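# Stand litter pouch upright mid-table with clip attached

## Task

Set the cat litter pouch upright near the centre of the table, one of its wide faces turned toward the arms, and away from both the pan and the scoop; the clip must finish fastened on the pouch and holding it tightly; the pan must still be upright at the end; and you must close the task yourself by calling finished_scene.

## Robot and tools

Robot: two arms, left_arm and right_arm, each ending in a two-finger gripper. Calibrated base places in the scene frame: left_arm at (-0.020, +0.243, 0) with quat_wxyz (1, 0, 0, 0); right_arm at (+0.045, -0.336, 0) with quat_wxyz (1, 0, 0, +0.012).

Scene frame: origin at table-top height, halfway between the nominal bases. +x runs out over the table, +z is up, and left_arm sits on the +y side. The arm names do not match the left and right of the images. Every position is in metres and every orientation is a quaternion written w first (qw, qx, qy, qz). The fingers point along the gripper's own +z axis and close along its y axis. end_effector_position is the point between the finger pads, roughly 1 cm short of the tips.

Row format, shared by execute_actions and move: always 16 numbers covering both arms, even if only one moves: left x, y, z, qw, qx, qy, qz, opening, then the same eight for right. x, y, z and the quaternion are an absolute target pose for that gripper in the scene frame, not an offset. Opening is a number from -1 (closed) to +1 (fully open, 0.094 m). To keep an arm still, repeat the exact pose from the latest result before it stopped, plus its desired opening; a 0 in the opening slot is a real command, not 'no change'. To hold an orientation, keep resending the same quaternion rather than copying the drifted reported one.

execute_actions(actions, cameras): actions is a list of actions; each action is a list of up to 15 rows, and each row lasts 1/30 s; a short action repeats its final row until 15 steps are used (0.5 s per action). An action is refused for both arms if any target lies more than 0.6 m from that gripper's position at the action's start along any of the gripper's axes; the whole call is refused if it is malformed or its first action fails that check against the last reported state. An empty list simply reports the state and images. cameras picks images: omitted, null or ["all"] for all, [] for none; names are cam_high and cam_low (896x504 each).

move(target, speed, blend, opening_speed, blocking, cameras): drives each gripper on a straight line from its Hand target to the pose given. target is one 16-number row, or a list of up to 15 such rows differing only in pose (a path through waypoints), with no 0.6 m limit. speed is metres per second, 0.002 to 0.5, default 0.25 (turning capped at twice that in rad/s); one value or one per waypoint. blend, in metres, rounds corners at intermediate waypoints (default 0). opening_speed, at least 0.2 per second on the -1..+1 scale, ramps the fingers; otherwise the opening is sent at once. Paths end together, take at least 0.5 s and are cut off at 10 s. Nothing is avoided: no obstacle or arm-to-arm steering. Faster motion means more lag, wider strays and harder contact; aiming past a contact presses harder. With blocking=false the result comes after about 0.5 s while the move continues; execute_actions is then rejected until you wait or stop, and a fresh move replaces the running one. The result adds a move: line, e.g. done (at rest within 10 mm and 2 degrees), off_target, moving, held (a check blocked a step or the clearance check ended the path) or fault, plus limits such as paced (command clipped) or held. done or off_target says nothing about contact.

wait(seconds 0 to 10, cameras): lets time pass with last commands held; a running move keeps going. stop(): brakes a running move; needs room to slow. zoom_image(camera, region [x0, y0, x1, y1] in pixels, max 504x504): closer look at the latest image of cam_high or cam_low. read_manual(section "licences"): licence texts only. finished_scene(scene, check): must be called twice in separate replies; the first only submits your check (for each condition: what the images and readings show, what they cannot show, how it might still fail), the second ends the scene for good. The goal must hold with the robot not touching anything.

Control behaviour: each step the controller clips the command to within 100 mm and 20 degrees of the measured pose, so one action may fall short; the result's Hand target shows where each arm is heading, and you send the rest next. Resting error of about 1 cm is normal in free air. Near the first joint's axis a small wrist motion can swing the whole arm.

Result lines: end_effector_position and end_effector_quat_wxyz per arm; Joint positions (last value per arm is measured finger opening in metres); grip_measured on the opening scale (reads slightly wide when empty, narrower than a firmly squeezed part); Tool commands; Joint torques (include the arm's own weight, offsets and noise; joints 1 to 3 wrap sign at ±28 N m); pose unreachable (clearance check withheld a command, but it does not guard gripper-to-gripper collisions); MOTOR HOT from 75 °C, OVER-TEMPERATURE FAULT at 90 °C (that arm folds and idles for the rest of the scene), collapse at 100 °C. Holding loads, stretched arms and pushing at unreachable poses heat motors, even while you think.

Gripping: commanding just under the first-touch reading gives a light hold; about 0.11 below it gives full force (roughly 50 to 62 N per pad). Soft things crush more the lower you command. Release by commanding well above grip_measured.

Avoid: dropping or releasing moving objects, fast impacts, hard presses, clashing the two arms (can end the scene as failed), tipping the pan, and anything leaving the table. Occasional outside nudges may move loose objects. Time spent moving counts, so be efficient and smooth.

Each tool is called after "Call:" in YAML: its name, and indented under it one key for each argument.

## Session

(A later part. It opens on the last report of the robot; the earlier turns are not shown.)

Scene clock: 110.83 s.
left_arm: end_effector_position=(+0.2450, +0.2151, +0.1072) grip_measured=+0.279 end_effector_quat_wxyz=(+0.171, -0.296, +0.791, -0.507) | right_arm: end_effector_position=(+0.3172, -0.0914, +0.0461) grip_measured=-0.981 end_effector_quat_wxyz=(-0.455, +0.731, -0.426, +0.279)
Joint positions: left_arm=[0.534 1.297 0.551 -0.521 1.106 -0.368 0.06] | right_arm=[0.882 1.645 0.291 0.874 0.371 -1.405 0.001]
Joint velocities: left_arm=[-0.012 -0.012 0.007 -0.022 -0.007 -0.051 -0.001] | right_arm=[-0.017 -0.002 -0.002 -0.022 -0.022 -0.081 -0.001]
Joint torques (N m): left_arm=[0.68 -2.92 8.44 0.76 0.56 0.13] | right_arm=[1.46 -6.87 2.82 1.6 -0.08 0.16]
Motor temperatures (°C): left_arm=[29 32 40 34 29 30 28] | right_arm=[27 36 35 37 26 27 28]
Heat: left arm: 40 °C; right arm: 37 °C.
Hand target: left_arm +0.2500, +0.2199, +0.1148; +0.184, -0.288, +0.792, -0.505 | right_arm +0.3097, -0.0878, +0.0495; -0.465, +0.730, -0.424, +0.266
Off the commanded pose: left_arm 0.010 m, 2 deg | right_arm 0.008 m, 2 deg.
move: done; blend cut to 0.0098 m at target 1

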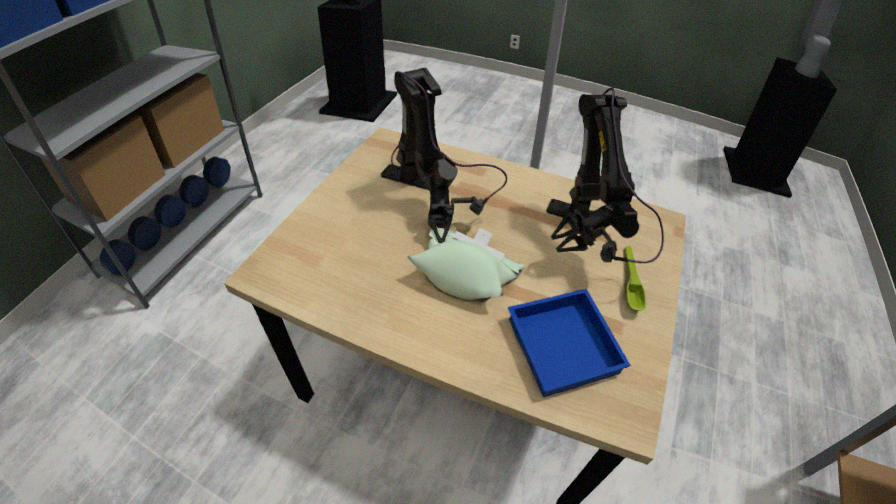

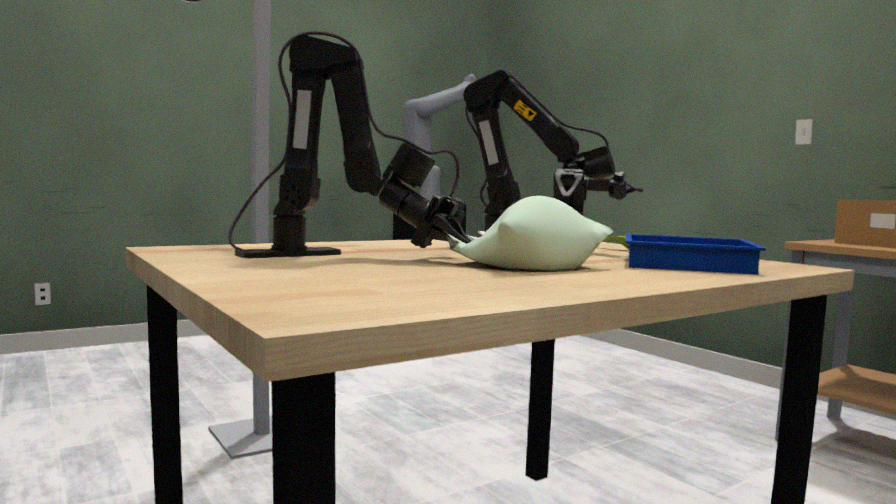

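Call:
move:
  target: [0.255, 0.222, 0.046, 0.1838, -0.2885, 0.7925, -0.5049, 0.28, 0.310, -0.090, 0.050, 0.46532, -0.73040, 0.42170, -0.26865, -1.0]
  speed: 0.08

Call:
zoom_image:
  camera: "cam_low"
  region: [450, 150, 690, 290]

Call:
zoom_image:
  camera: "cam_high"
  region: [440, 190, 640, 330]

Scene clock: 115.10 s.
left_arm: end_effector_position=(+0.2563, +0.2222, +0.0483) grip_measured=+0.279 end_effector_quat_wxyz=(+0.184, -0.288, +0.794, -0.503) | right_arm: end_effector_position=(+0.3172, -0.0914, +0.0460) grip_measured=-0.981 end_effector_quat_wxyz=(-0.455, +0.731, -0.427, +0.279)
Joint positions: left_arm=[0.534 1.549 0.445 -0.134 1.103 -0.366 0.06] | right_arm=[0.882 1.645 0.291 0.873 0.371 -1.405 0.001]
Joint velocities: left_arm=[-0.007 0.002 -0.022 0.051 -0.037 -0.037 0.001] | right_arm=[-0.007 -0.007 -0.002 0.007 0.066 0.007 0]
Joint torques (N m): left_arm=[0.31 -3.33 3.74 1.07 0.59 -0.03] | right_arm=[1.07 -7.42 2.43 1.68 -0.14 0.09]
Motor temperatures (°C): left_arm=[29 32 40 33 29 30 28] | right_arm=[27 37 35 37 26 27 28]
Heat: left arm: 40 °C; right arm: 37 °C.
Hand target: left_arm +0.2543, +0.2215, +0.0459; +0.184, -0.288, +0.793, -0.505 | right_arm +0.3102, -0.0899, +0.0498; -0.465, +0.730, -0.422, +0.269
Off the commanded pose: left_arm 0.003 m, 0 deg | right_arm 0.008 m, 2 deg.
move: done

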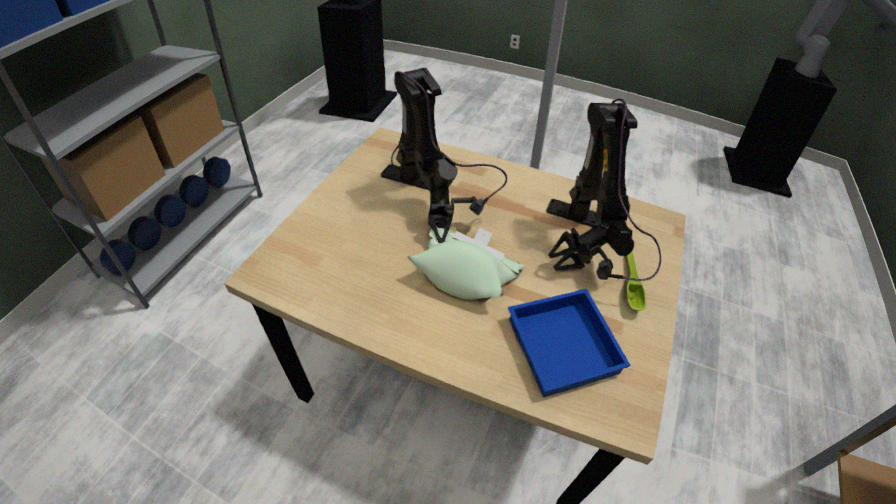

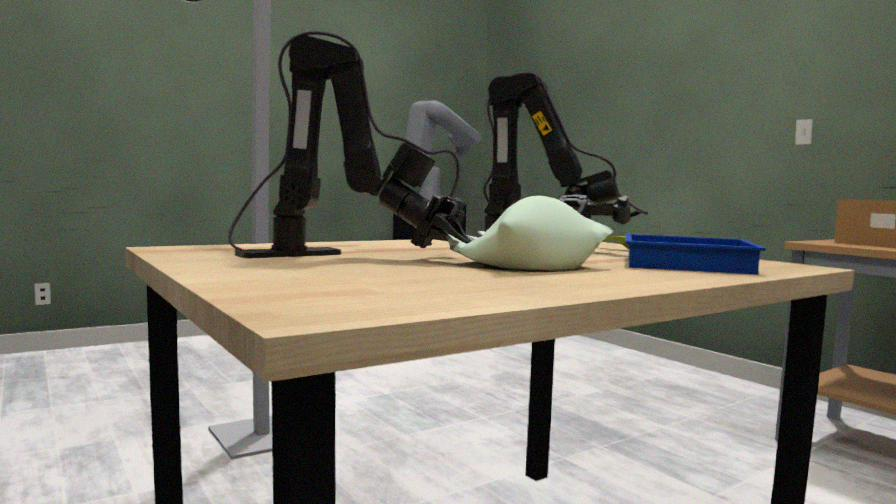

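Scaled by 2.100.

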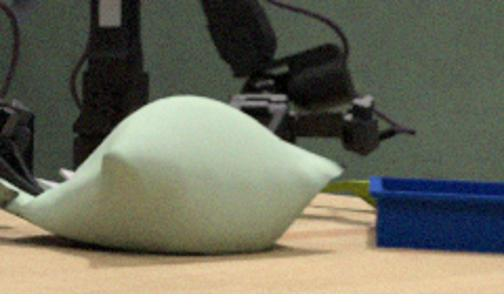

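Scaled by 2.520.

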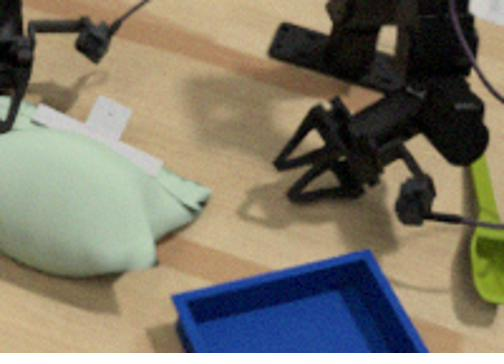

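Call:
move:
  target: [0.255, 0.181, 0.036, 0.20562, -0.32276, 0.77919, -0.49640, 0.28, 0.310, -0.090, 0.050, 0.46532, -0.73040, 0.42170, -0.26865, -1.0]
  speed: 0.08

Call:
zoom_image:
  camera: "cam_low"
  region: [450, 150, 690, 290]

Call:
zoom_image:
  camera: "cam_high"
  region: [460, 210, 600, 310]

Scene clock: 117.17 s.
left_arm: end_effector_position=(+0.2554, +0.1831, +0.0353) grip_measured=+0.279 end_effector_quat_wxyz=(+0.202, -0.324, +0.781, -0.494) | right_arm: end_effector_position=(+0.3172, -0.0914, +0.0460) grip_measured=-0.981 end_effector_quat_wxyz=(-0.455, +0.731, -0.427, +0.279)
Joint positions: left_arm=[0.32 1.481 0.195 0.467 0.941 -0.864 0.06] | right_arm=[0.882 1.645 0.291 0.873 0.371 -1.405 0.001]
Joint velocities: left_arm=[-0.032 -0.007 -0.002 0.022 0.022 0.037 -0.001] | right_arm=[0.007 -0.002 0.012 0.022 0.022 -0.051 0.001]
Joint torques (N m): left_arm=[-0.55 -2.74 3.63 1.65 0.36 0.07] | right_arm=[1.02 -7.39 2.44 1.67 -0.13 0.05]
Motor temperatures (°C): left_arm=[29 32 39 34 29 30 28] | right_arm=[27 37 34 37 26 27 28]
Heat: left arm: 39 °C; right arm: 37 °C.
Hand target: left_arm +0.2536, +0.1812, +0.0340; +0.203, -0.321, +0.782, -0.493 | right_arm +0.3102, -0.0899, +0.0498; -0.465, +0.730, -0.422, +0.269
Off the commanded pose: left_arm 0.002 m, 1 deg | right_arm 0.008 m, 2 deg.
move: done

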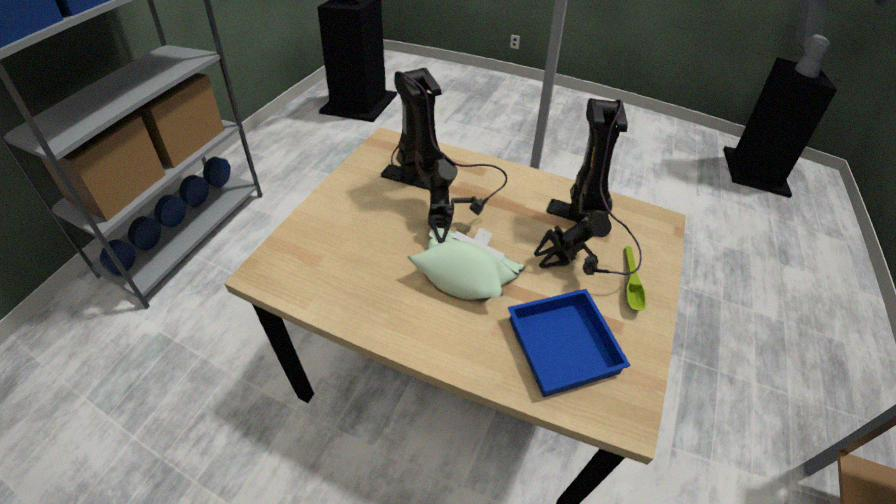

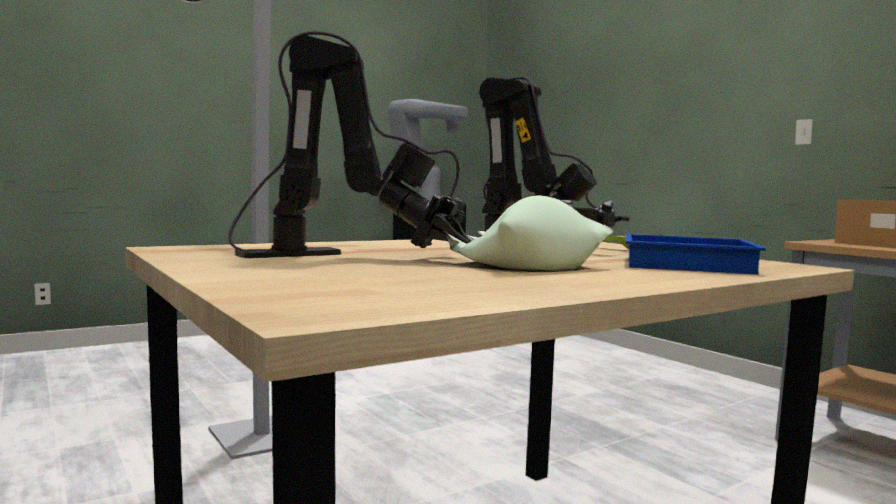

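Scaled by 2.100.

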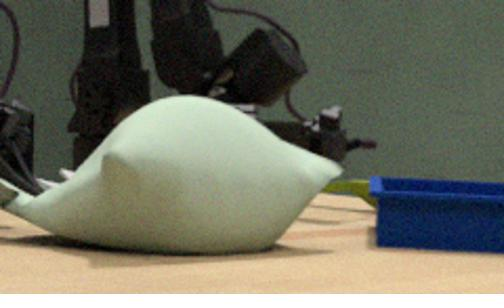

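Scaled by 3.600.

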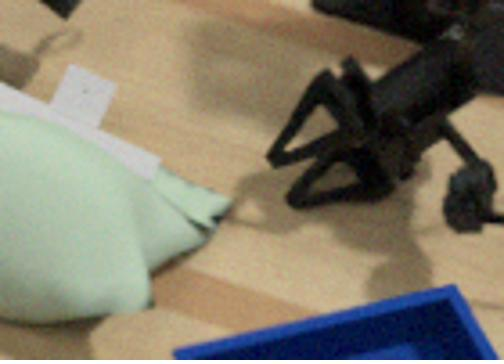

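Call:
zoom_image:
  camera: "cam_high"
  region: [490, 235, 560, 290]

Scaled by 7.200.

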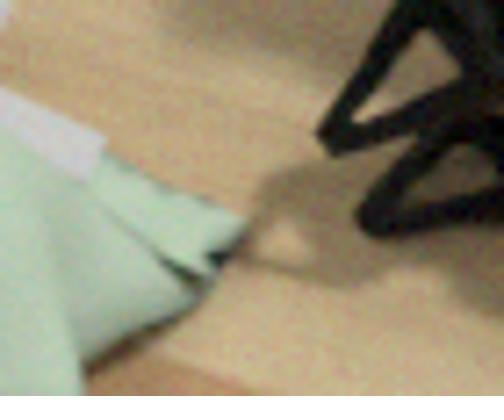

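Call:
move:
  target: [0.307, 0.118, 0.036, 0.21854, -0.34304, 0.77048, -0.49085, 0.28, 0.310, -0.090, 0.050, 0.46532, -0.73040, 0.42170, -0.26865, -1.0]
  speed: 0.05

Call:
zoom_image:
  camera: "cam_high"
  region: [460, 210, 600, 310]

Call:
zoom_image:
  camera: "cam_high"
  region: [490, 235, 560, 290]

Scene clock: 119.93 s.
left_arm: end_effector_position=(+0.3073, +0.1263, +0.0355) grip_measured=+0.279 end_effector_quat_wxyz=(+0.232, -0.347, +0.771, -0.481) | right_arm: end_effector_position=(+0.3168, -0.0931, +0.0465) grip_measured=-0.981 end_effector_quat_wxyz=(-0.454, +0.730, -0.427, +0.280)
Joint positions: left_arm=[-0.067 1.677 0.255 0.888 0.563 -1.24 0.06] | right_arm=[0.882 1.639 0.285 0.873 0.375 -1.405 0.001]
Joint velocities: left_arm=[0.012 0.002 -0.017 -0.007 0.037 0.022 0.001] | right_arm=[-0.017 0.012 -0.007 0.007 -0.11 0.022 -0.001]
Joint torques (N m): left_arm=[-1.28 -3.19 5.19 1.79 0.3 -0.04] | right_arm=[1.03 -7.08 2.89 1.67 -0.14 0.03]
Motor temperatures (°C): left_arm=[29 32 39 34 29 30 28] | right_arm=[27 37 34 38 26 27 29]
Heat: left arm: 39 °C; right arm: 38 °C.
Hand target: left_arm +0.3059, +0.1189, +0.0332; +0.218, -0.342, +0.775, -0.485 | right_arm +0.3101, -0.0898, +0.0500; -0.465, +0.730, -0.422, +0.269
Off the commanded pose: left_arm 0.008 m, 2 deg | right_arm 0.008 m, 2 deg.
move: done

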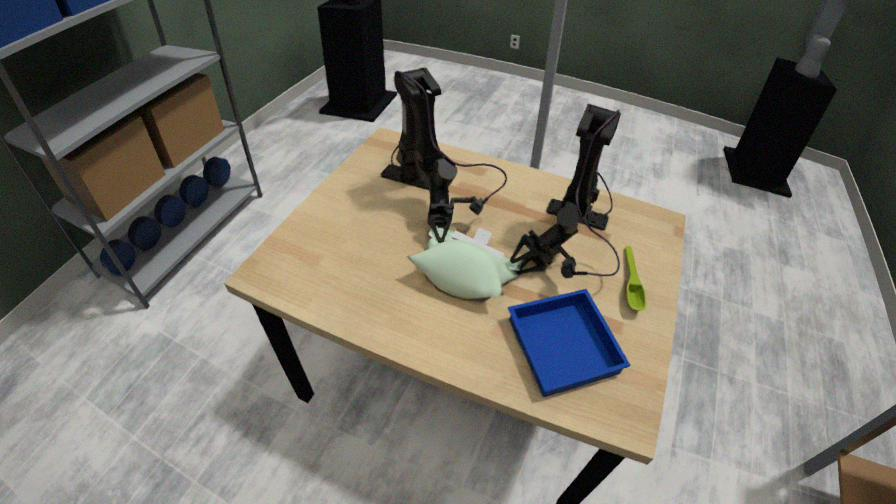

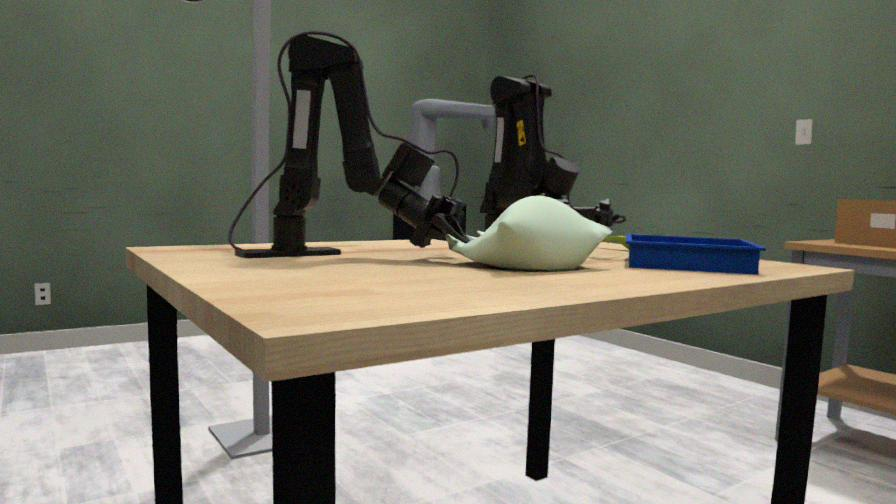

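Scaled by 3.600.

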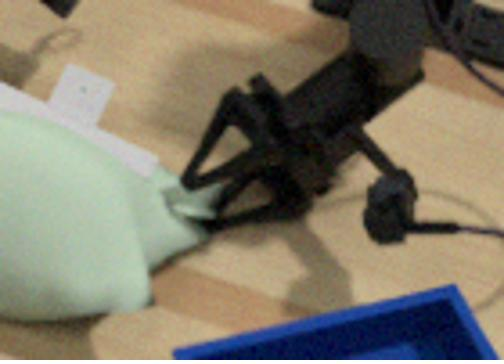

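Scaled by 7.200.

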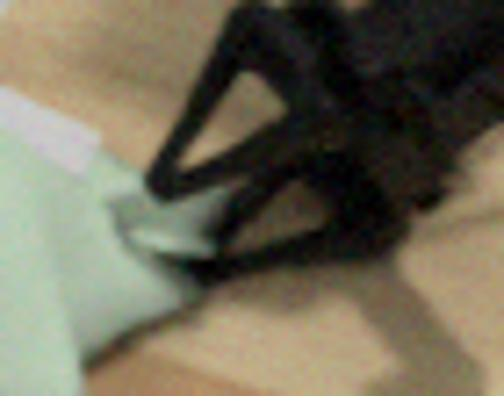

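Call:
move:
  target:
    - [0.280, 0.146, 0.037, 0.21854, -0.34304, 0.77048, -0.49085, 0.28, 0.310, -0.090, 0.050, 0.46532, -0.73040, 0.42170, -0.26865, -1.0]
    - [0.260, 0.138, 0.033, 0.21854, -0.34304, 0.77048, -0.49085, 0.28, 0.310, -0.090, 0.050, 0.46532, -0.73040, 0.42170, -0.26865, -1.0]
  speed: 0.06

Call:
zoom_image:
  camera: "cam_high"
  region: [460, 210, 600, 310]

Call:
zoom_image:
  camera: "cam_high"
  region: [490, 235, 560, 290]

Scene clock: 122.53 s.
left_arm: end_effector_position=(+0.2622, +0.1386, +0.0334) grip_measured=+0.279 end_effector_quat_wxyz=(+0.214, -0.345, +0.769, -0.493) | right_arm: end_effector_position=(+0.3168, -0.0931, +0.0465) grip_measured=-0.981 end_effector_quat_wxyz=(-0.454, +0.730, -0.427, +0.280)
Joint positions: left_arm=[0.024 1.549 0.099 0.879 0.678 -1.2 0.06] | right_arm=[0.882 1.639 0.285 0.873 0.375 -1.405 0.001]
Joint velocities: left_arm=[-0.002 -0.012 0.017 -0.051 0.051 -0.051 0] | right_arm=[-0.007 -0.002 -0.007 -0.037 -0.066 0.007 0.001]
Joint torques (N m): left_arm=[-0.38 -4.05 3.19 1.8 0.12 0.08] | right_arm=[0.96 -6.9 2.81 1.69 -0.1 0.05]
Motor temperatures (°C): left_arm=[29 32 38 34 29 30 28] | right_arm=[27 37 34 38 26 27 29]
Heat: left arm: 38 °C; right arm: 38 °C.
Hand target: left_arm +0.2600, +0.1381, +0.0339; +0.218, -0.343, +0.770, -0.492 | right_arm +0.3101, -0.0899, +0.0499; -0.465, +0.730, -0.422, +0.269
Off the commanded pose: left_arm 0.002 m, 1 deg | right_arm 0.008 m, 2 deg.
move: done

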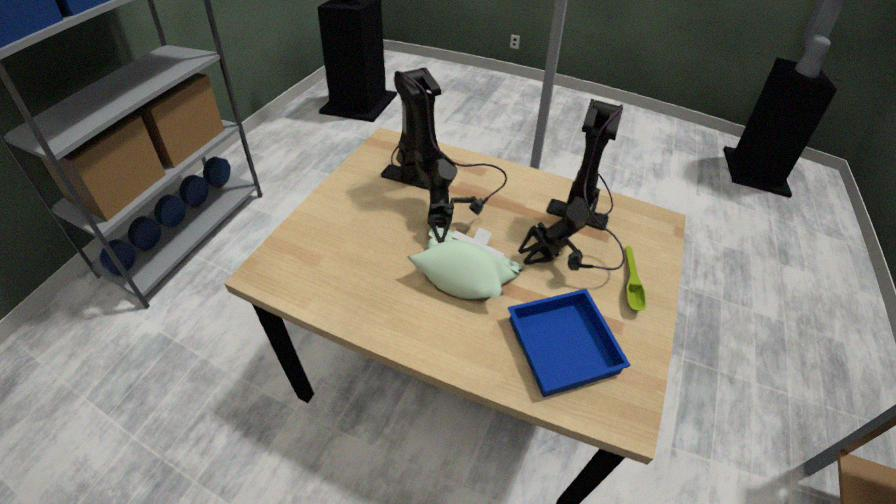

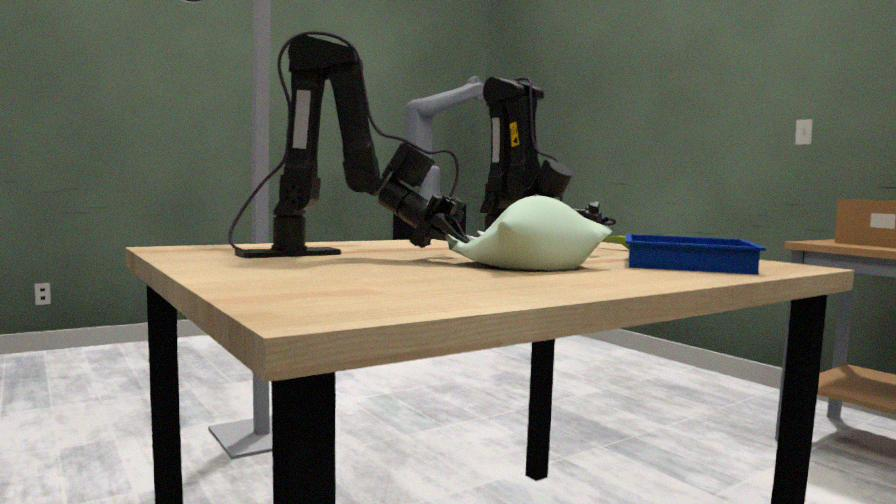

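Scaled by 3.600.

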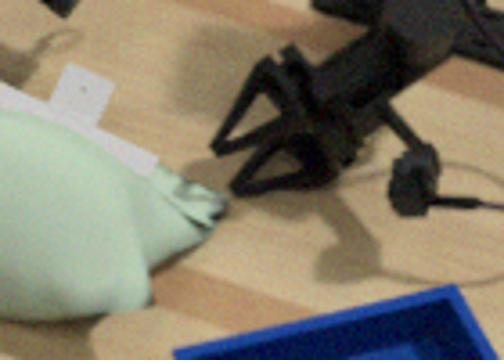

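Scaled by 7.200.

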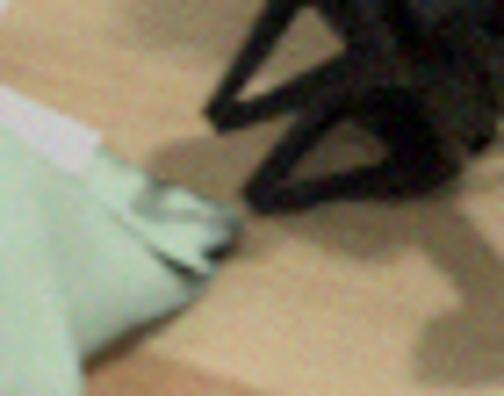

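Call:
move:
  target:
    - [0.254, 0.129, 0.032, 0.21854, -0.34304, 0.77048, -0.49085, 0.28, 0.310, -0.090, 0.050, 0.46532, -0.73040, 0.42170, -0.26865, -1.0]
    - [0.303, 0.105, 0.029, 0.21854, -0.34304, 0.77048, -0.49085, 0.28, 0.310, -0.090, 0.050, 0.46532, -0.73040, 0.42170, -0.26865, -1.0]
  speed: 0.05

Call:
zoom_image:
  camera: "cam_high"
  region: [460, 210, 600, 310]

Call:
zoom_image:
  camera: "cam_high"
  region: [490, 235, 560, 290]

Scene clock: 125.07 s.
left_arm: end_effector_position=(+0.2992, +0.1034, +0.0368) grip_measured=+0.279 end_effector_quat_wxyz=(+0.221, -0.331, +0.767, -0.503) | right_arm: end_effector_position=(+0.3168, -0.0931, +0.0465) grip_measured=-0.981 end_effector_quat_wxyz=(-0.454, +0.730, -0.427, +0.280)
Joint positions: left_arm=[-0.143 1.723 0.23 1.01 0.551 -1.297 0.06] | right_arm=[0.882 1.639 0.285 0.873 0.375 -1.405 0.001]
Joint velocities: left_arm=[-0.017 0.007 -0.002 -0.081 -0.066 -0.037 -0.001] | right_arm=[-0.007 -0.017 0.002 -0.081 0.037 -0.051 0]
Joint torques (N m): left_arm=[-0.4 -2.92 5.22 1.66 -0.22 0.05] | right_arm=[0.87 -6.58 3.02 1.7 -0.17 0.04]
Motor temperatures (°C): left_arm=[29 32 38 34 29 30 28] | right_arm=[27 37 34 38 26 27 29]
Heat: left arm: 38 °C; right arm: 38 °C.
Hand target: left_arm +0.3022, +0.1055, +0.0280; +0.219, -0.342, +0.772, -0.489 | right_arm +0.3101, -0.0900, +0.0499; -0.465, +0.730, -0.422, +0.269
Off the commanded pose: left_arm 0.009 m, 2 deg | right_arm 0.008 m, 2 deg.
move: done

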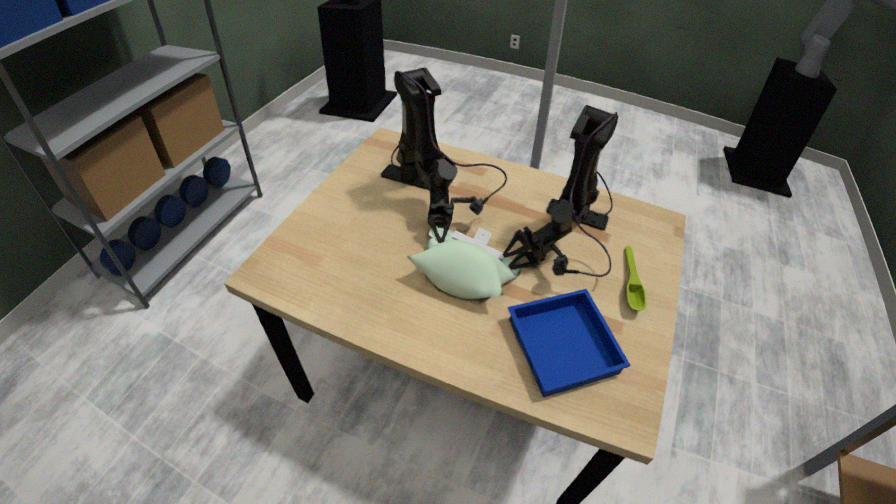

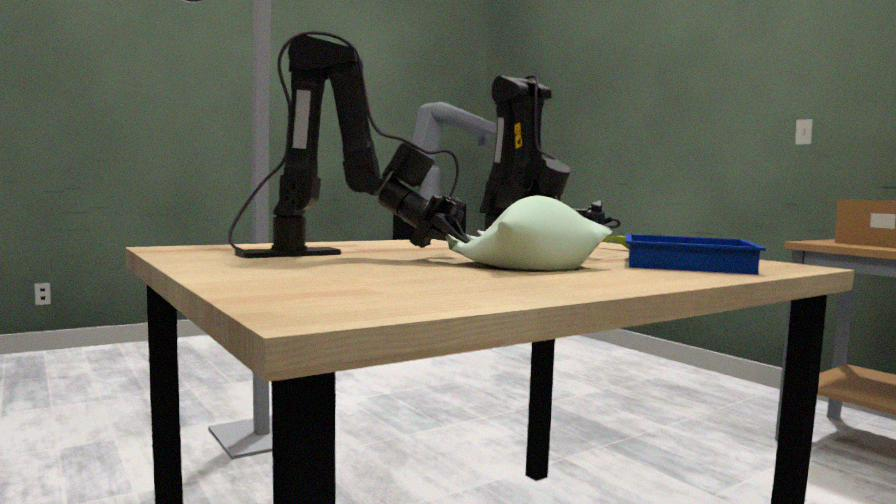

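Scaled by 3.600.

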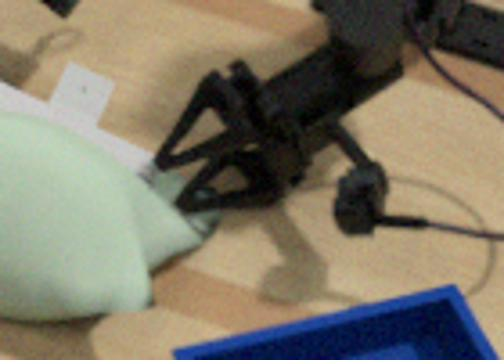

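Scaled by 7.200.

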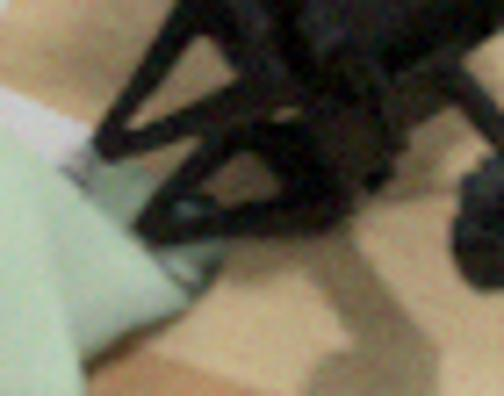

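Call:
move:
  target:
    - [0.254, 0.129, 0.036, 0.21854, -0.34304, 0.77048, -0.49085, 0.28, 0.310, -0.090, 0.050, 0.46532, -0.73040, 0.42170, -0.26865, -1.0]
    - [0.254, 0.129, 0.018, 0.21854, -0.34304, 0.77048, -0.49085, 0.28, 0.310, -0.090, 0.050, 0.46532, -0.73040, 0.42170, -0.26865, -1.0]
  speed: [0.06, 0.03]

Call:
zoom_image:
  camera: "cam_high"
  region: [490, 235, 560, 290]

Scene clock: 128.00 s.
left_arm: end_effector_position=(+0.2614, +0.1260, +0.0329) grip_measured=+0.279 end_effector_quat_wxyz=(+0.234, -0.329, +0.761, -0.507) | right_arm: end_effector_position=(+0.3168, -0.0931, +0.0465) grip_measured=-0.981 end_effector_quat_wxyz=(-0.454, +0.730, -0.427, +0.280)
Joint positions: left_arm=[-0.047 1.691 0.056 1.154 0.625 -1.25 0.06] | right_arm=[0.882 1.639 0.285 0.873 0.375 -1.405 0.001]
Joint velocities: left_arm=[-0.002 -0.007 -0.002 0.007 -0.022 0.037 0.001] | right_arm=[0.007 0.012 0.002 0.037 0.007 0.007 0.001]
Joint torques (N m): left_arm=[0.54 -2.11 1.85 1.52 0.07 0.11] | right_arm=[1.07 -6.78 2.63 1.67 -0.18 0.12]
Motor temperatures (°C): left_arm=[29 32 37 35 29 30 28] | right_arm=[27 37 34 39 26 27 29]
Heat: left arm: 37 °C; right arm: 39 °C.
Hand target: left_arm +0.2535, +0.1289, +0.0196; +0.218, -0.343, +0.769, -0.493 | right_arm +0.3101, -0.0899, +0.0499; -0.465, +0.730, -0.422, +0.269
Off the commanded pose: left_arm 0.017 m, 3 deg | right_arm 0.008 m, 2 deg.
move: off_target (left_arm)

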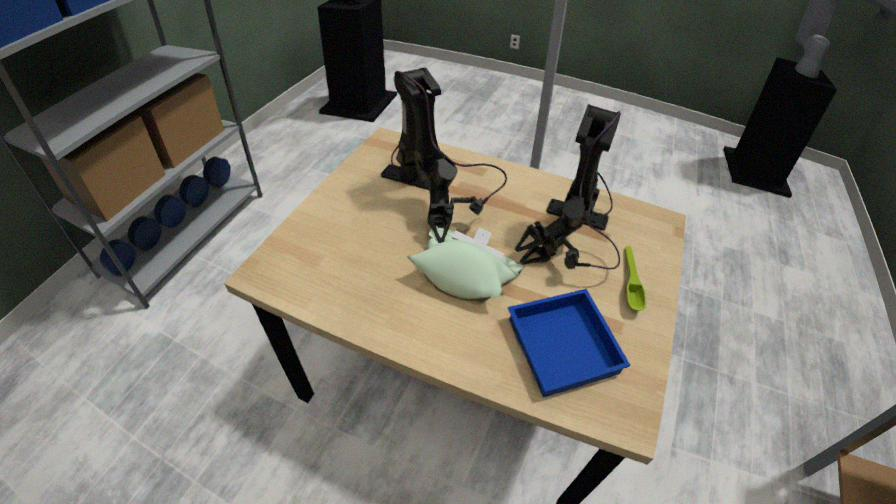

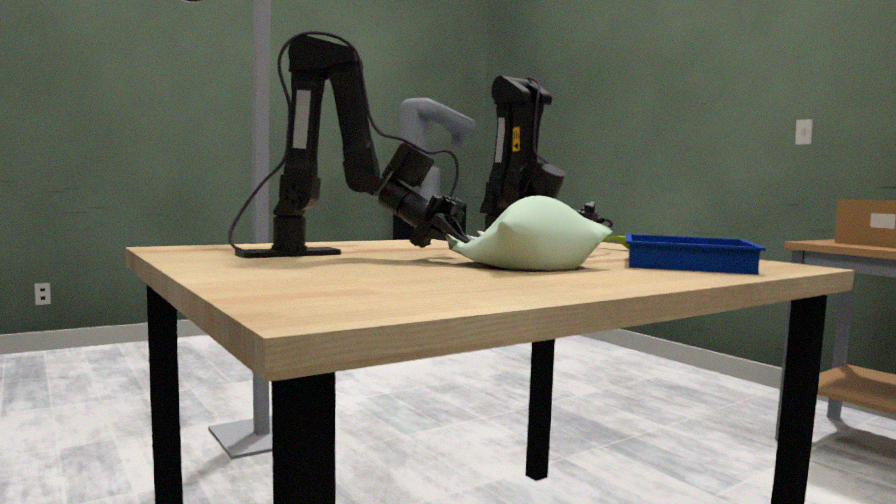

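Scaled by 7.200.

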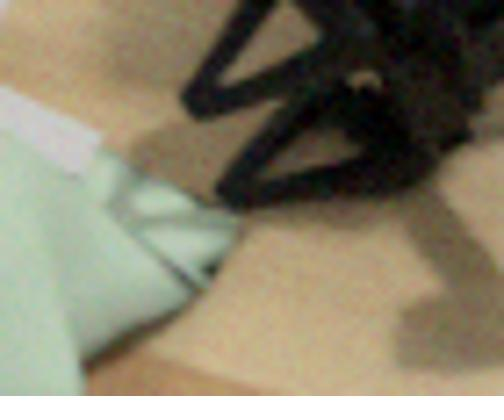

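Call:
move:
  target:
    - [0.252, 0.135, 0.070, 0.21854, -0.34304, 0.77048, -0.49085, 0.28, 0.310, -0.090, 0.050, 0.46532, -0.73040, 0.42170, -0.26865, -1.0]
    - [0.275, 0.125, 0.130, 0.06719, -0.63926, 0.76185, -0.08007, 0.4, 0.310, -0.090, 0.050, 0.46532, -0.73040, 0.42170, -0.26865, -1.0]
  speed: [0.08, 0.2]

Call:
zoom_image:
  camera: "cam_high"
  region: [460, 190, 600, 290]

Call:
zoom_image:
  camera: "cam_low"
  region: [450, 100, 690, 290]

every target must give the same left_gripper/opening; nothing of the call was run
Scene clock: 133.90 s.
left_arm: end_effector_position=(+0.2613, +0.1260, +0.0328) grip_measured=+0.279 end_effector_quat_wxyz=(+0.234, -0.329, +0.761, -0.507) | right_arm: end_effector_position=(+0.3168, -0.0931, +0.0465) grip_measured=-0.981 end_effector_quat_wxyz=(-0.454, +0.730, -0.427, +0.280)
Joint positions: left_arm=[-0.047 1.692 0.056 1.155 0.625 -1.25 0.06] | right_arm=[0.882 1.639 0.285 0.873 0.375 -1.405 0.001]
Joint velocities: left_arm=[-0.012 -0.007 -0.017 -0.081 -0.037 0.022 0.001] | right_arm=[0.017 -0.002 -0.007 0.051 -0.022 -0.007 -0.002]
Joint torques (N m): left_arm=[0.36 -2.21 2.1 1.58 0.06 0.14] | right_arm=[1.02 -6.76 2.7 1.75 -0.24 0.06]
Motor temperatures (°C): left_arm=[29 32 36 35 29 30 28] | right_arm=[27 37 33 39 26 27 29]
Heat: left arm: 36 °C; right arm: 39 °C.
Hand target: left_arm +0.2534, +0.1289, +0.0195; +0.218, -0.343, +0.769, -0.492 | right_arm +0.3101, -0.0899, +0.0499; -0.465, +0.730, -0.422, +0.269
Tool commands: left_gripper/opening=+0.28 right_gripper/opening=-1.0
Off the commanded pose: left_arm 0.017 m, 3 deg | right_arm 0.008 m, 2 deg.

Scaled by 3.600.

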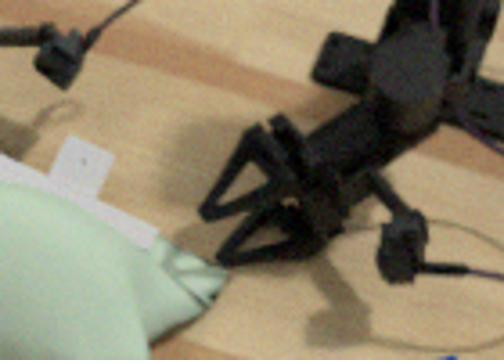

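Scaled by 2.100.

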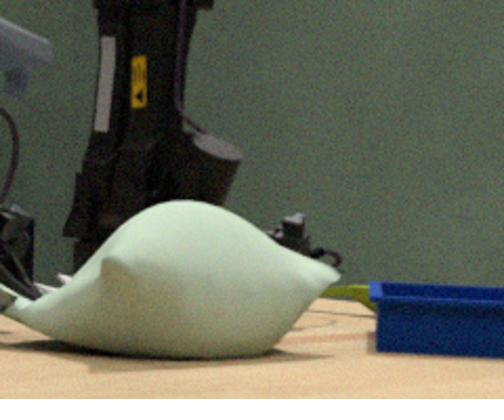

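Call:
move:
  target:
    - [0.252, 0.135, 0.070, 0.21854, -0.34304, 0.77048, -0.49085, 0.28, 0.310, -0.090, 0.050, 0.46532, -0.73040, 0.42170, -0.26865, -1.0]
    - [0.275, 0.125, 0.130, 0.06719, -0.63926, 0.76185, -0.08007, 0.28, 0.310, -0.090, 0.050, 0.46532, -0.73040, 0.42170, -0.26865, -1.0]
  speed: [0.08, 0.2]

Call:
zoom_image:
  camera: "cam_high"
  region: [460, 190, 600, 290]

Call:
zoom_image:
  camera: "cam_low"
  region: [450, 100, 690, 290]

Scene clock: 138.17 s.
left_arm: end_effector_position=(+0.2732, +0.1256, +0.1277) grip_measured=+0.279 end_effector_quat_wxyz=(+0.069, -0.647, +0.755, -0.085) | right_arm: end_effector_position=(+0.3168, -0.0931, +0.0465) grip_measured=-0.981 end_effector_quat_wxyz=(-0.454, +0.730, -0.427, +0.280)
Joint positions: left_arm=[-0.411 1.537 1.249 -1.07 -0.05 -1.823 0.06] | right_arm=[0.882 1.639 0.285 0.873 0.375 -1.405 0.001]
Joint velocities: left_arm=[-0.007 -0.007 0.002 -0.007 -0.007 0.037 0] | right_arm=[-0.007 -0.002 -0.007 -0.037 0.037 0.051 0.001]
Joint torques (N m): left_arm=[-0.53 -4.48 8.94 0.54 -0.24 -0.08] | right_arm=[0.81 -6.91 2.71 1.66 -0.14 0.05]
Motor temperatures (°C): left_arm=[29 32 37 35 29 30 28] | right_arm=[27 37 33 39 26 27 29]
Heat: left arm: 37 °C; right arm: 39 °C.
Hand target: left_arm +0.2748, +0.1259, +0.1307; +0.074, -0.647, +0.755, -0.078 | right_arm +0.3101, -0.0899, +0.0499; -0.465, +0.730, -0.422, +0.269
Off the commanded pose: left_arm 0.003 m, 1 deg | right_arm 0.008 m, 2 deg.
move: done

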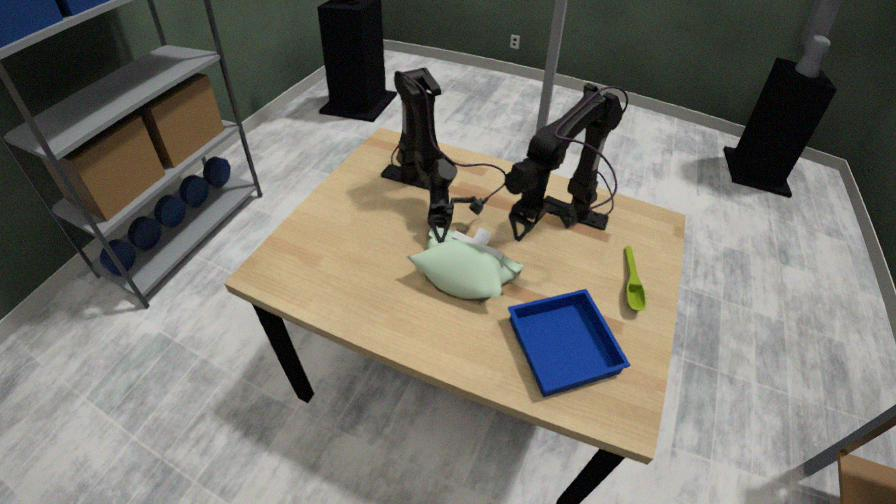

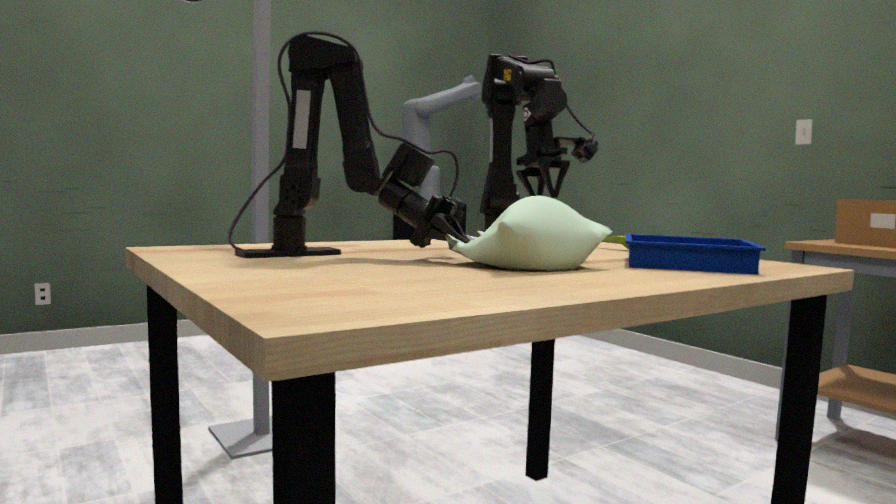

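Scaled by 3.600.

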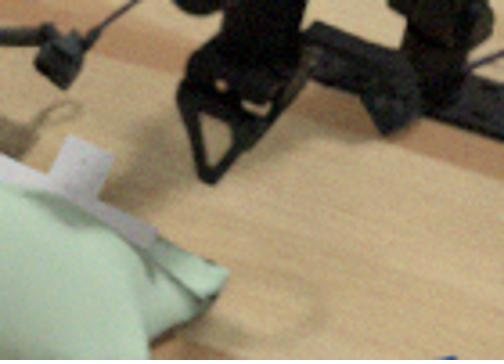

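Scaled by 2.100.

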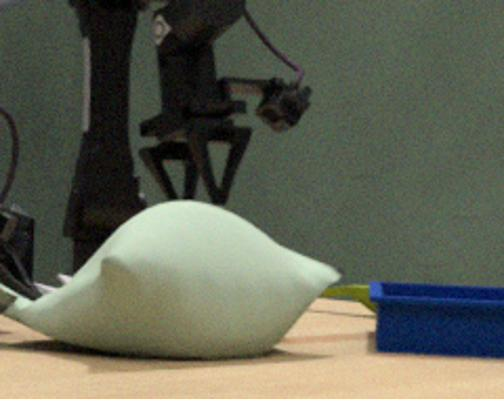

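Call:
zoom_image:
  camera: "cam_high"
  region: [490, 235, 560, 290]

Scaled by 7.200.

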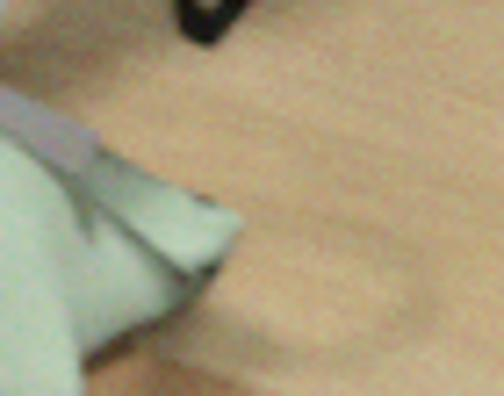

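Call:
move:
  target:
    - [0.289, 0.124, 0.100, 0.02804, -0.64218, 0.76532, -0.03342, 0.19, 0.310, -0.090, 0.050, 0.46532, -0.73040, 0.42170, -0.26865, -1.0]
    - [0.289, 0.124, 0.055, 0.02804, -0.64218, 0.76532, -0.03342, 0.19, 0.310, -0.090, 0.050, 0.46532, -0.73040, 0.42170, -0.26865, -1.0]
  speed: [0.1, 0.08]
  blend: [0.01, 0]

Call:
zoom_image:
  camera: "cam_high"
  region: [460, 190, 600, 290]

Call:
zoom_image:
  camera: "cam_high"
  region: [490, 235, 560, 290]

Scene clock: 141.03 s.
left_arm: end_effector_position=(+0.2894, +0.1216, +0.0613) grip_measured=+0.191 end_effector_quat_wxyz=(+0.031, -0.643, +0.764, -0.040) | right_arm: end_effector_position=(+0.3168, -0.0931, +0.0465) grip_measured=-0.981 end_effector_quat_wxyz=(-0.454, +0.730, -0.427, +0.280)
Joint positions: left_arm=[-0.386 1.742 1.22 -0.948 -0.018 -1.784 0.056] | right_arm=[0.882 1.639 0.285 0.873 0.375 -1.405 0.001]
Joint velocities: left_arm=[-0.007 0.012 -0.002 -0.125 0.022 0.007 0.001] | right_arm=[0.002 -0.002 0.017 0.037 -0.007 0.007 -0.001]
Joint torques (N m): left_arm=[0.47 -6.16 5.61 0.7 -0.02 0.07] | right_arm=[0.9 -6.63 2.81 1.69 -0.2 0.08]
Motor temperatures (°C): left_arm=[29 32 37 34 29 30 28] | right_arm=[27 37 33 39 26 27 29]
Heat: left arm: 37 °C; right arm: 39 °C.
Hand target: left_arm +0.2880, +0.1241, +0.0556; +0.029, -0.643, +0.765, -0.033 | right_arm +0.3101, -0.0899, +0.0499; -0.465, +0.730, -0.422, +0.269
Off the commanded pose: left_arm 0.007 m, 1 deg | right_arm 0.008 m, 2 deg.
move: done

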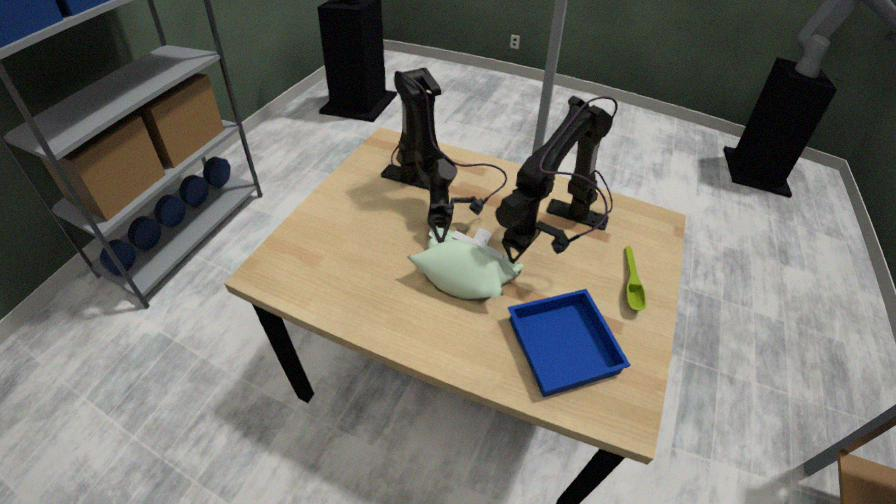

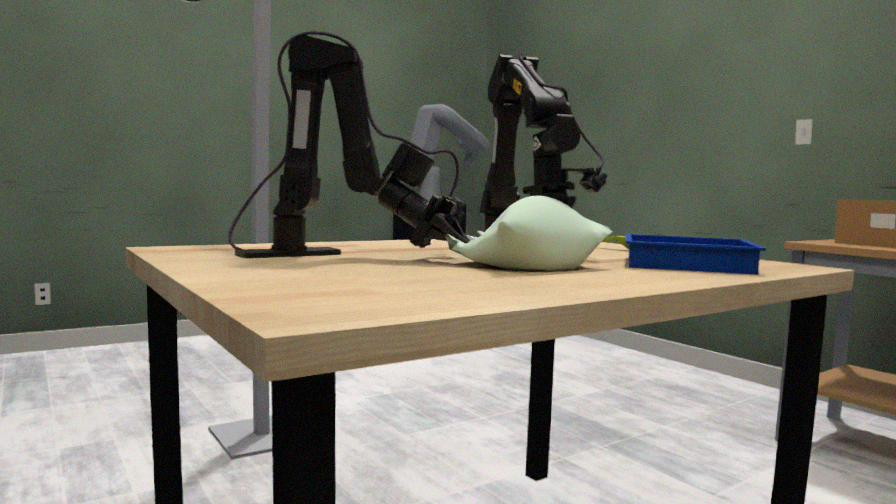

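Scaled by 3.600.

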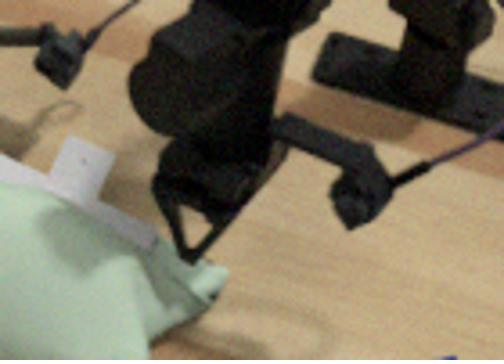

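Scaled by 7.200.

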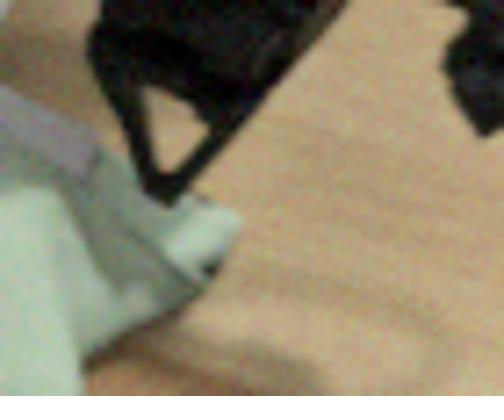

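Call:
move:
  target:
    - [0.289, 0.124, 0.030, 0.02804, -0.64218, 0.76532, -0.03342, 0.3, 0.310, -0.090, 0.050, 0.46532, -0.73040, 0.42170, -0.26865, -1.0]
    - [0.289, 0.124, 0.000, 0.02804, -0.64218, 0.76532, -0.03342, 0.3, 0.310, -0.090, 0.050, 0.46532, -0.73040, 0.42170, -0.26865, -1.0]
  speed: [0.06, 0.03]
  blend: [0.005, 0]

Call:
zoom_image:
  camera: "cam_high"
  region: [460, 190, 600, 290]

Call:
zoom_image:
  camera: "cam_high"
  region: [490, 235, 560, 290]

Scene clock: 143.20 s.
left_arm: end_effector_position=(+0.2893, +0.1263, +0.0161) grip_measured=+0.299 end_effector_quat_wxyz=(+0.036, -0.645, +0.762, -0.037) | right_arm: end_effector_position=(+0.3167, -0.0930, +0.0465) grip_measured=-0.981 end_effector_quat_wxyz=(-0.455, +0.730, -0.427, +0.280)
Joint positions: left_arm=[-0.378 1.8 1.097 -0.769 -0.029 -1.781 0.061] | right_arm=[0.882 1.639 0.285 0.873 0.374 -1.405 0.001]
Joint velocities: left_arm=[0.002 -0.007 -0.017 0.022 -0.066 0.051 0] | right_arm=[0.007 0.002 -0.007 0.066 -0.037 0.066 0]
Joint torques (N m): left_arm=[-0.08 -4.46 4.36 1.04 0.09 0.04] | right_arm=[0.88 -6.99 2.95 1.68 -0.17 0.09]
Motor temperatures (°C): left_arm=[29 33 37 34 28 30 28] | right_arm=[27 37 33 39 26 27 29]
Heat: left arm: 37 °C; right arm: 39 °C.
Hand target: left_arm +0.2877, +0.1246, +0.0009; +0.028, -0.642, +0.765, -0.033 | right_arm +0.3101, -0.0899, +0.0499; -0.465, +0.731, -0.422, +0.269
Off the commanded pose: left_arm 0.016 m, 1 deg | right_arm 0.008 m, 2 deg.
move: off_target (left_arm)

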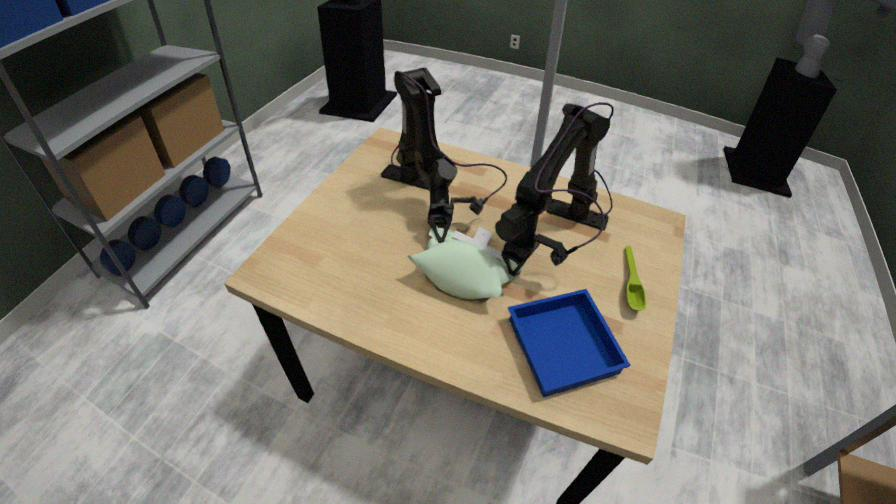

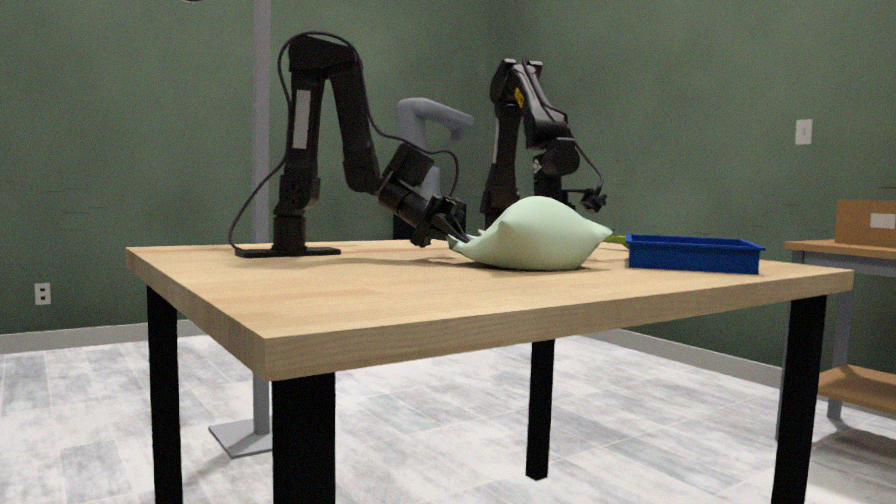

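Scaled by 3.600.

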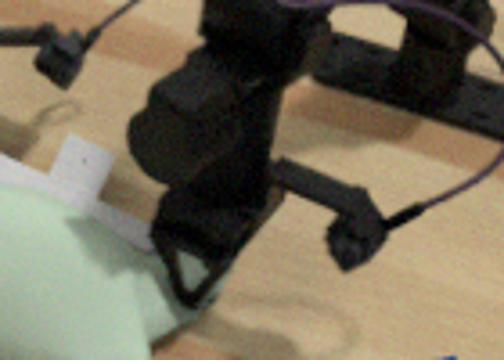

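Scaled by 7.200.

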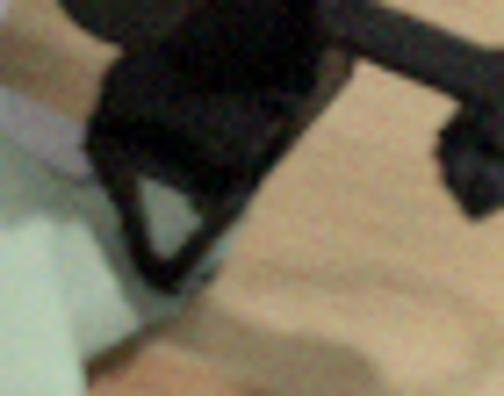

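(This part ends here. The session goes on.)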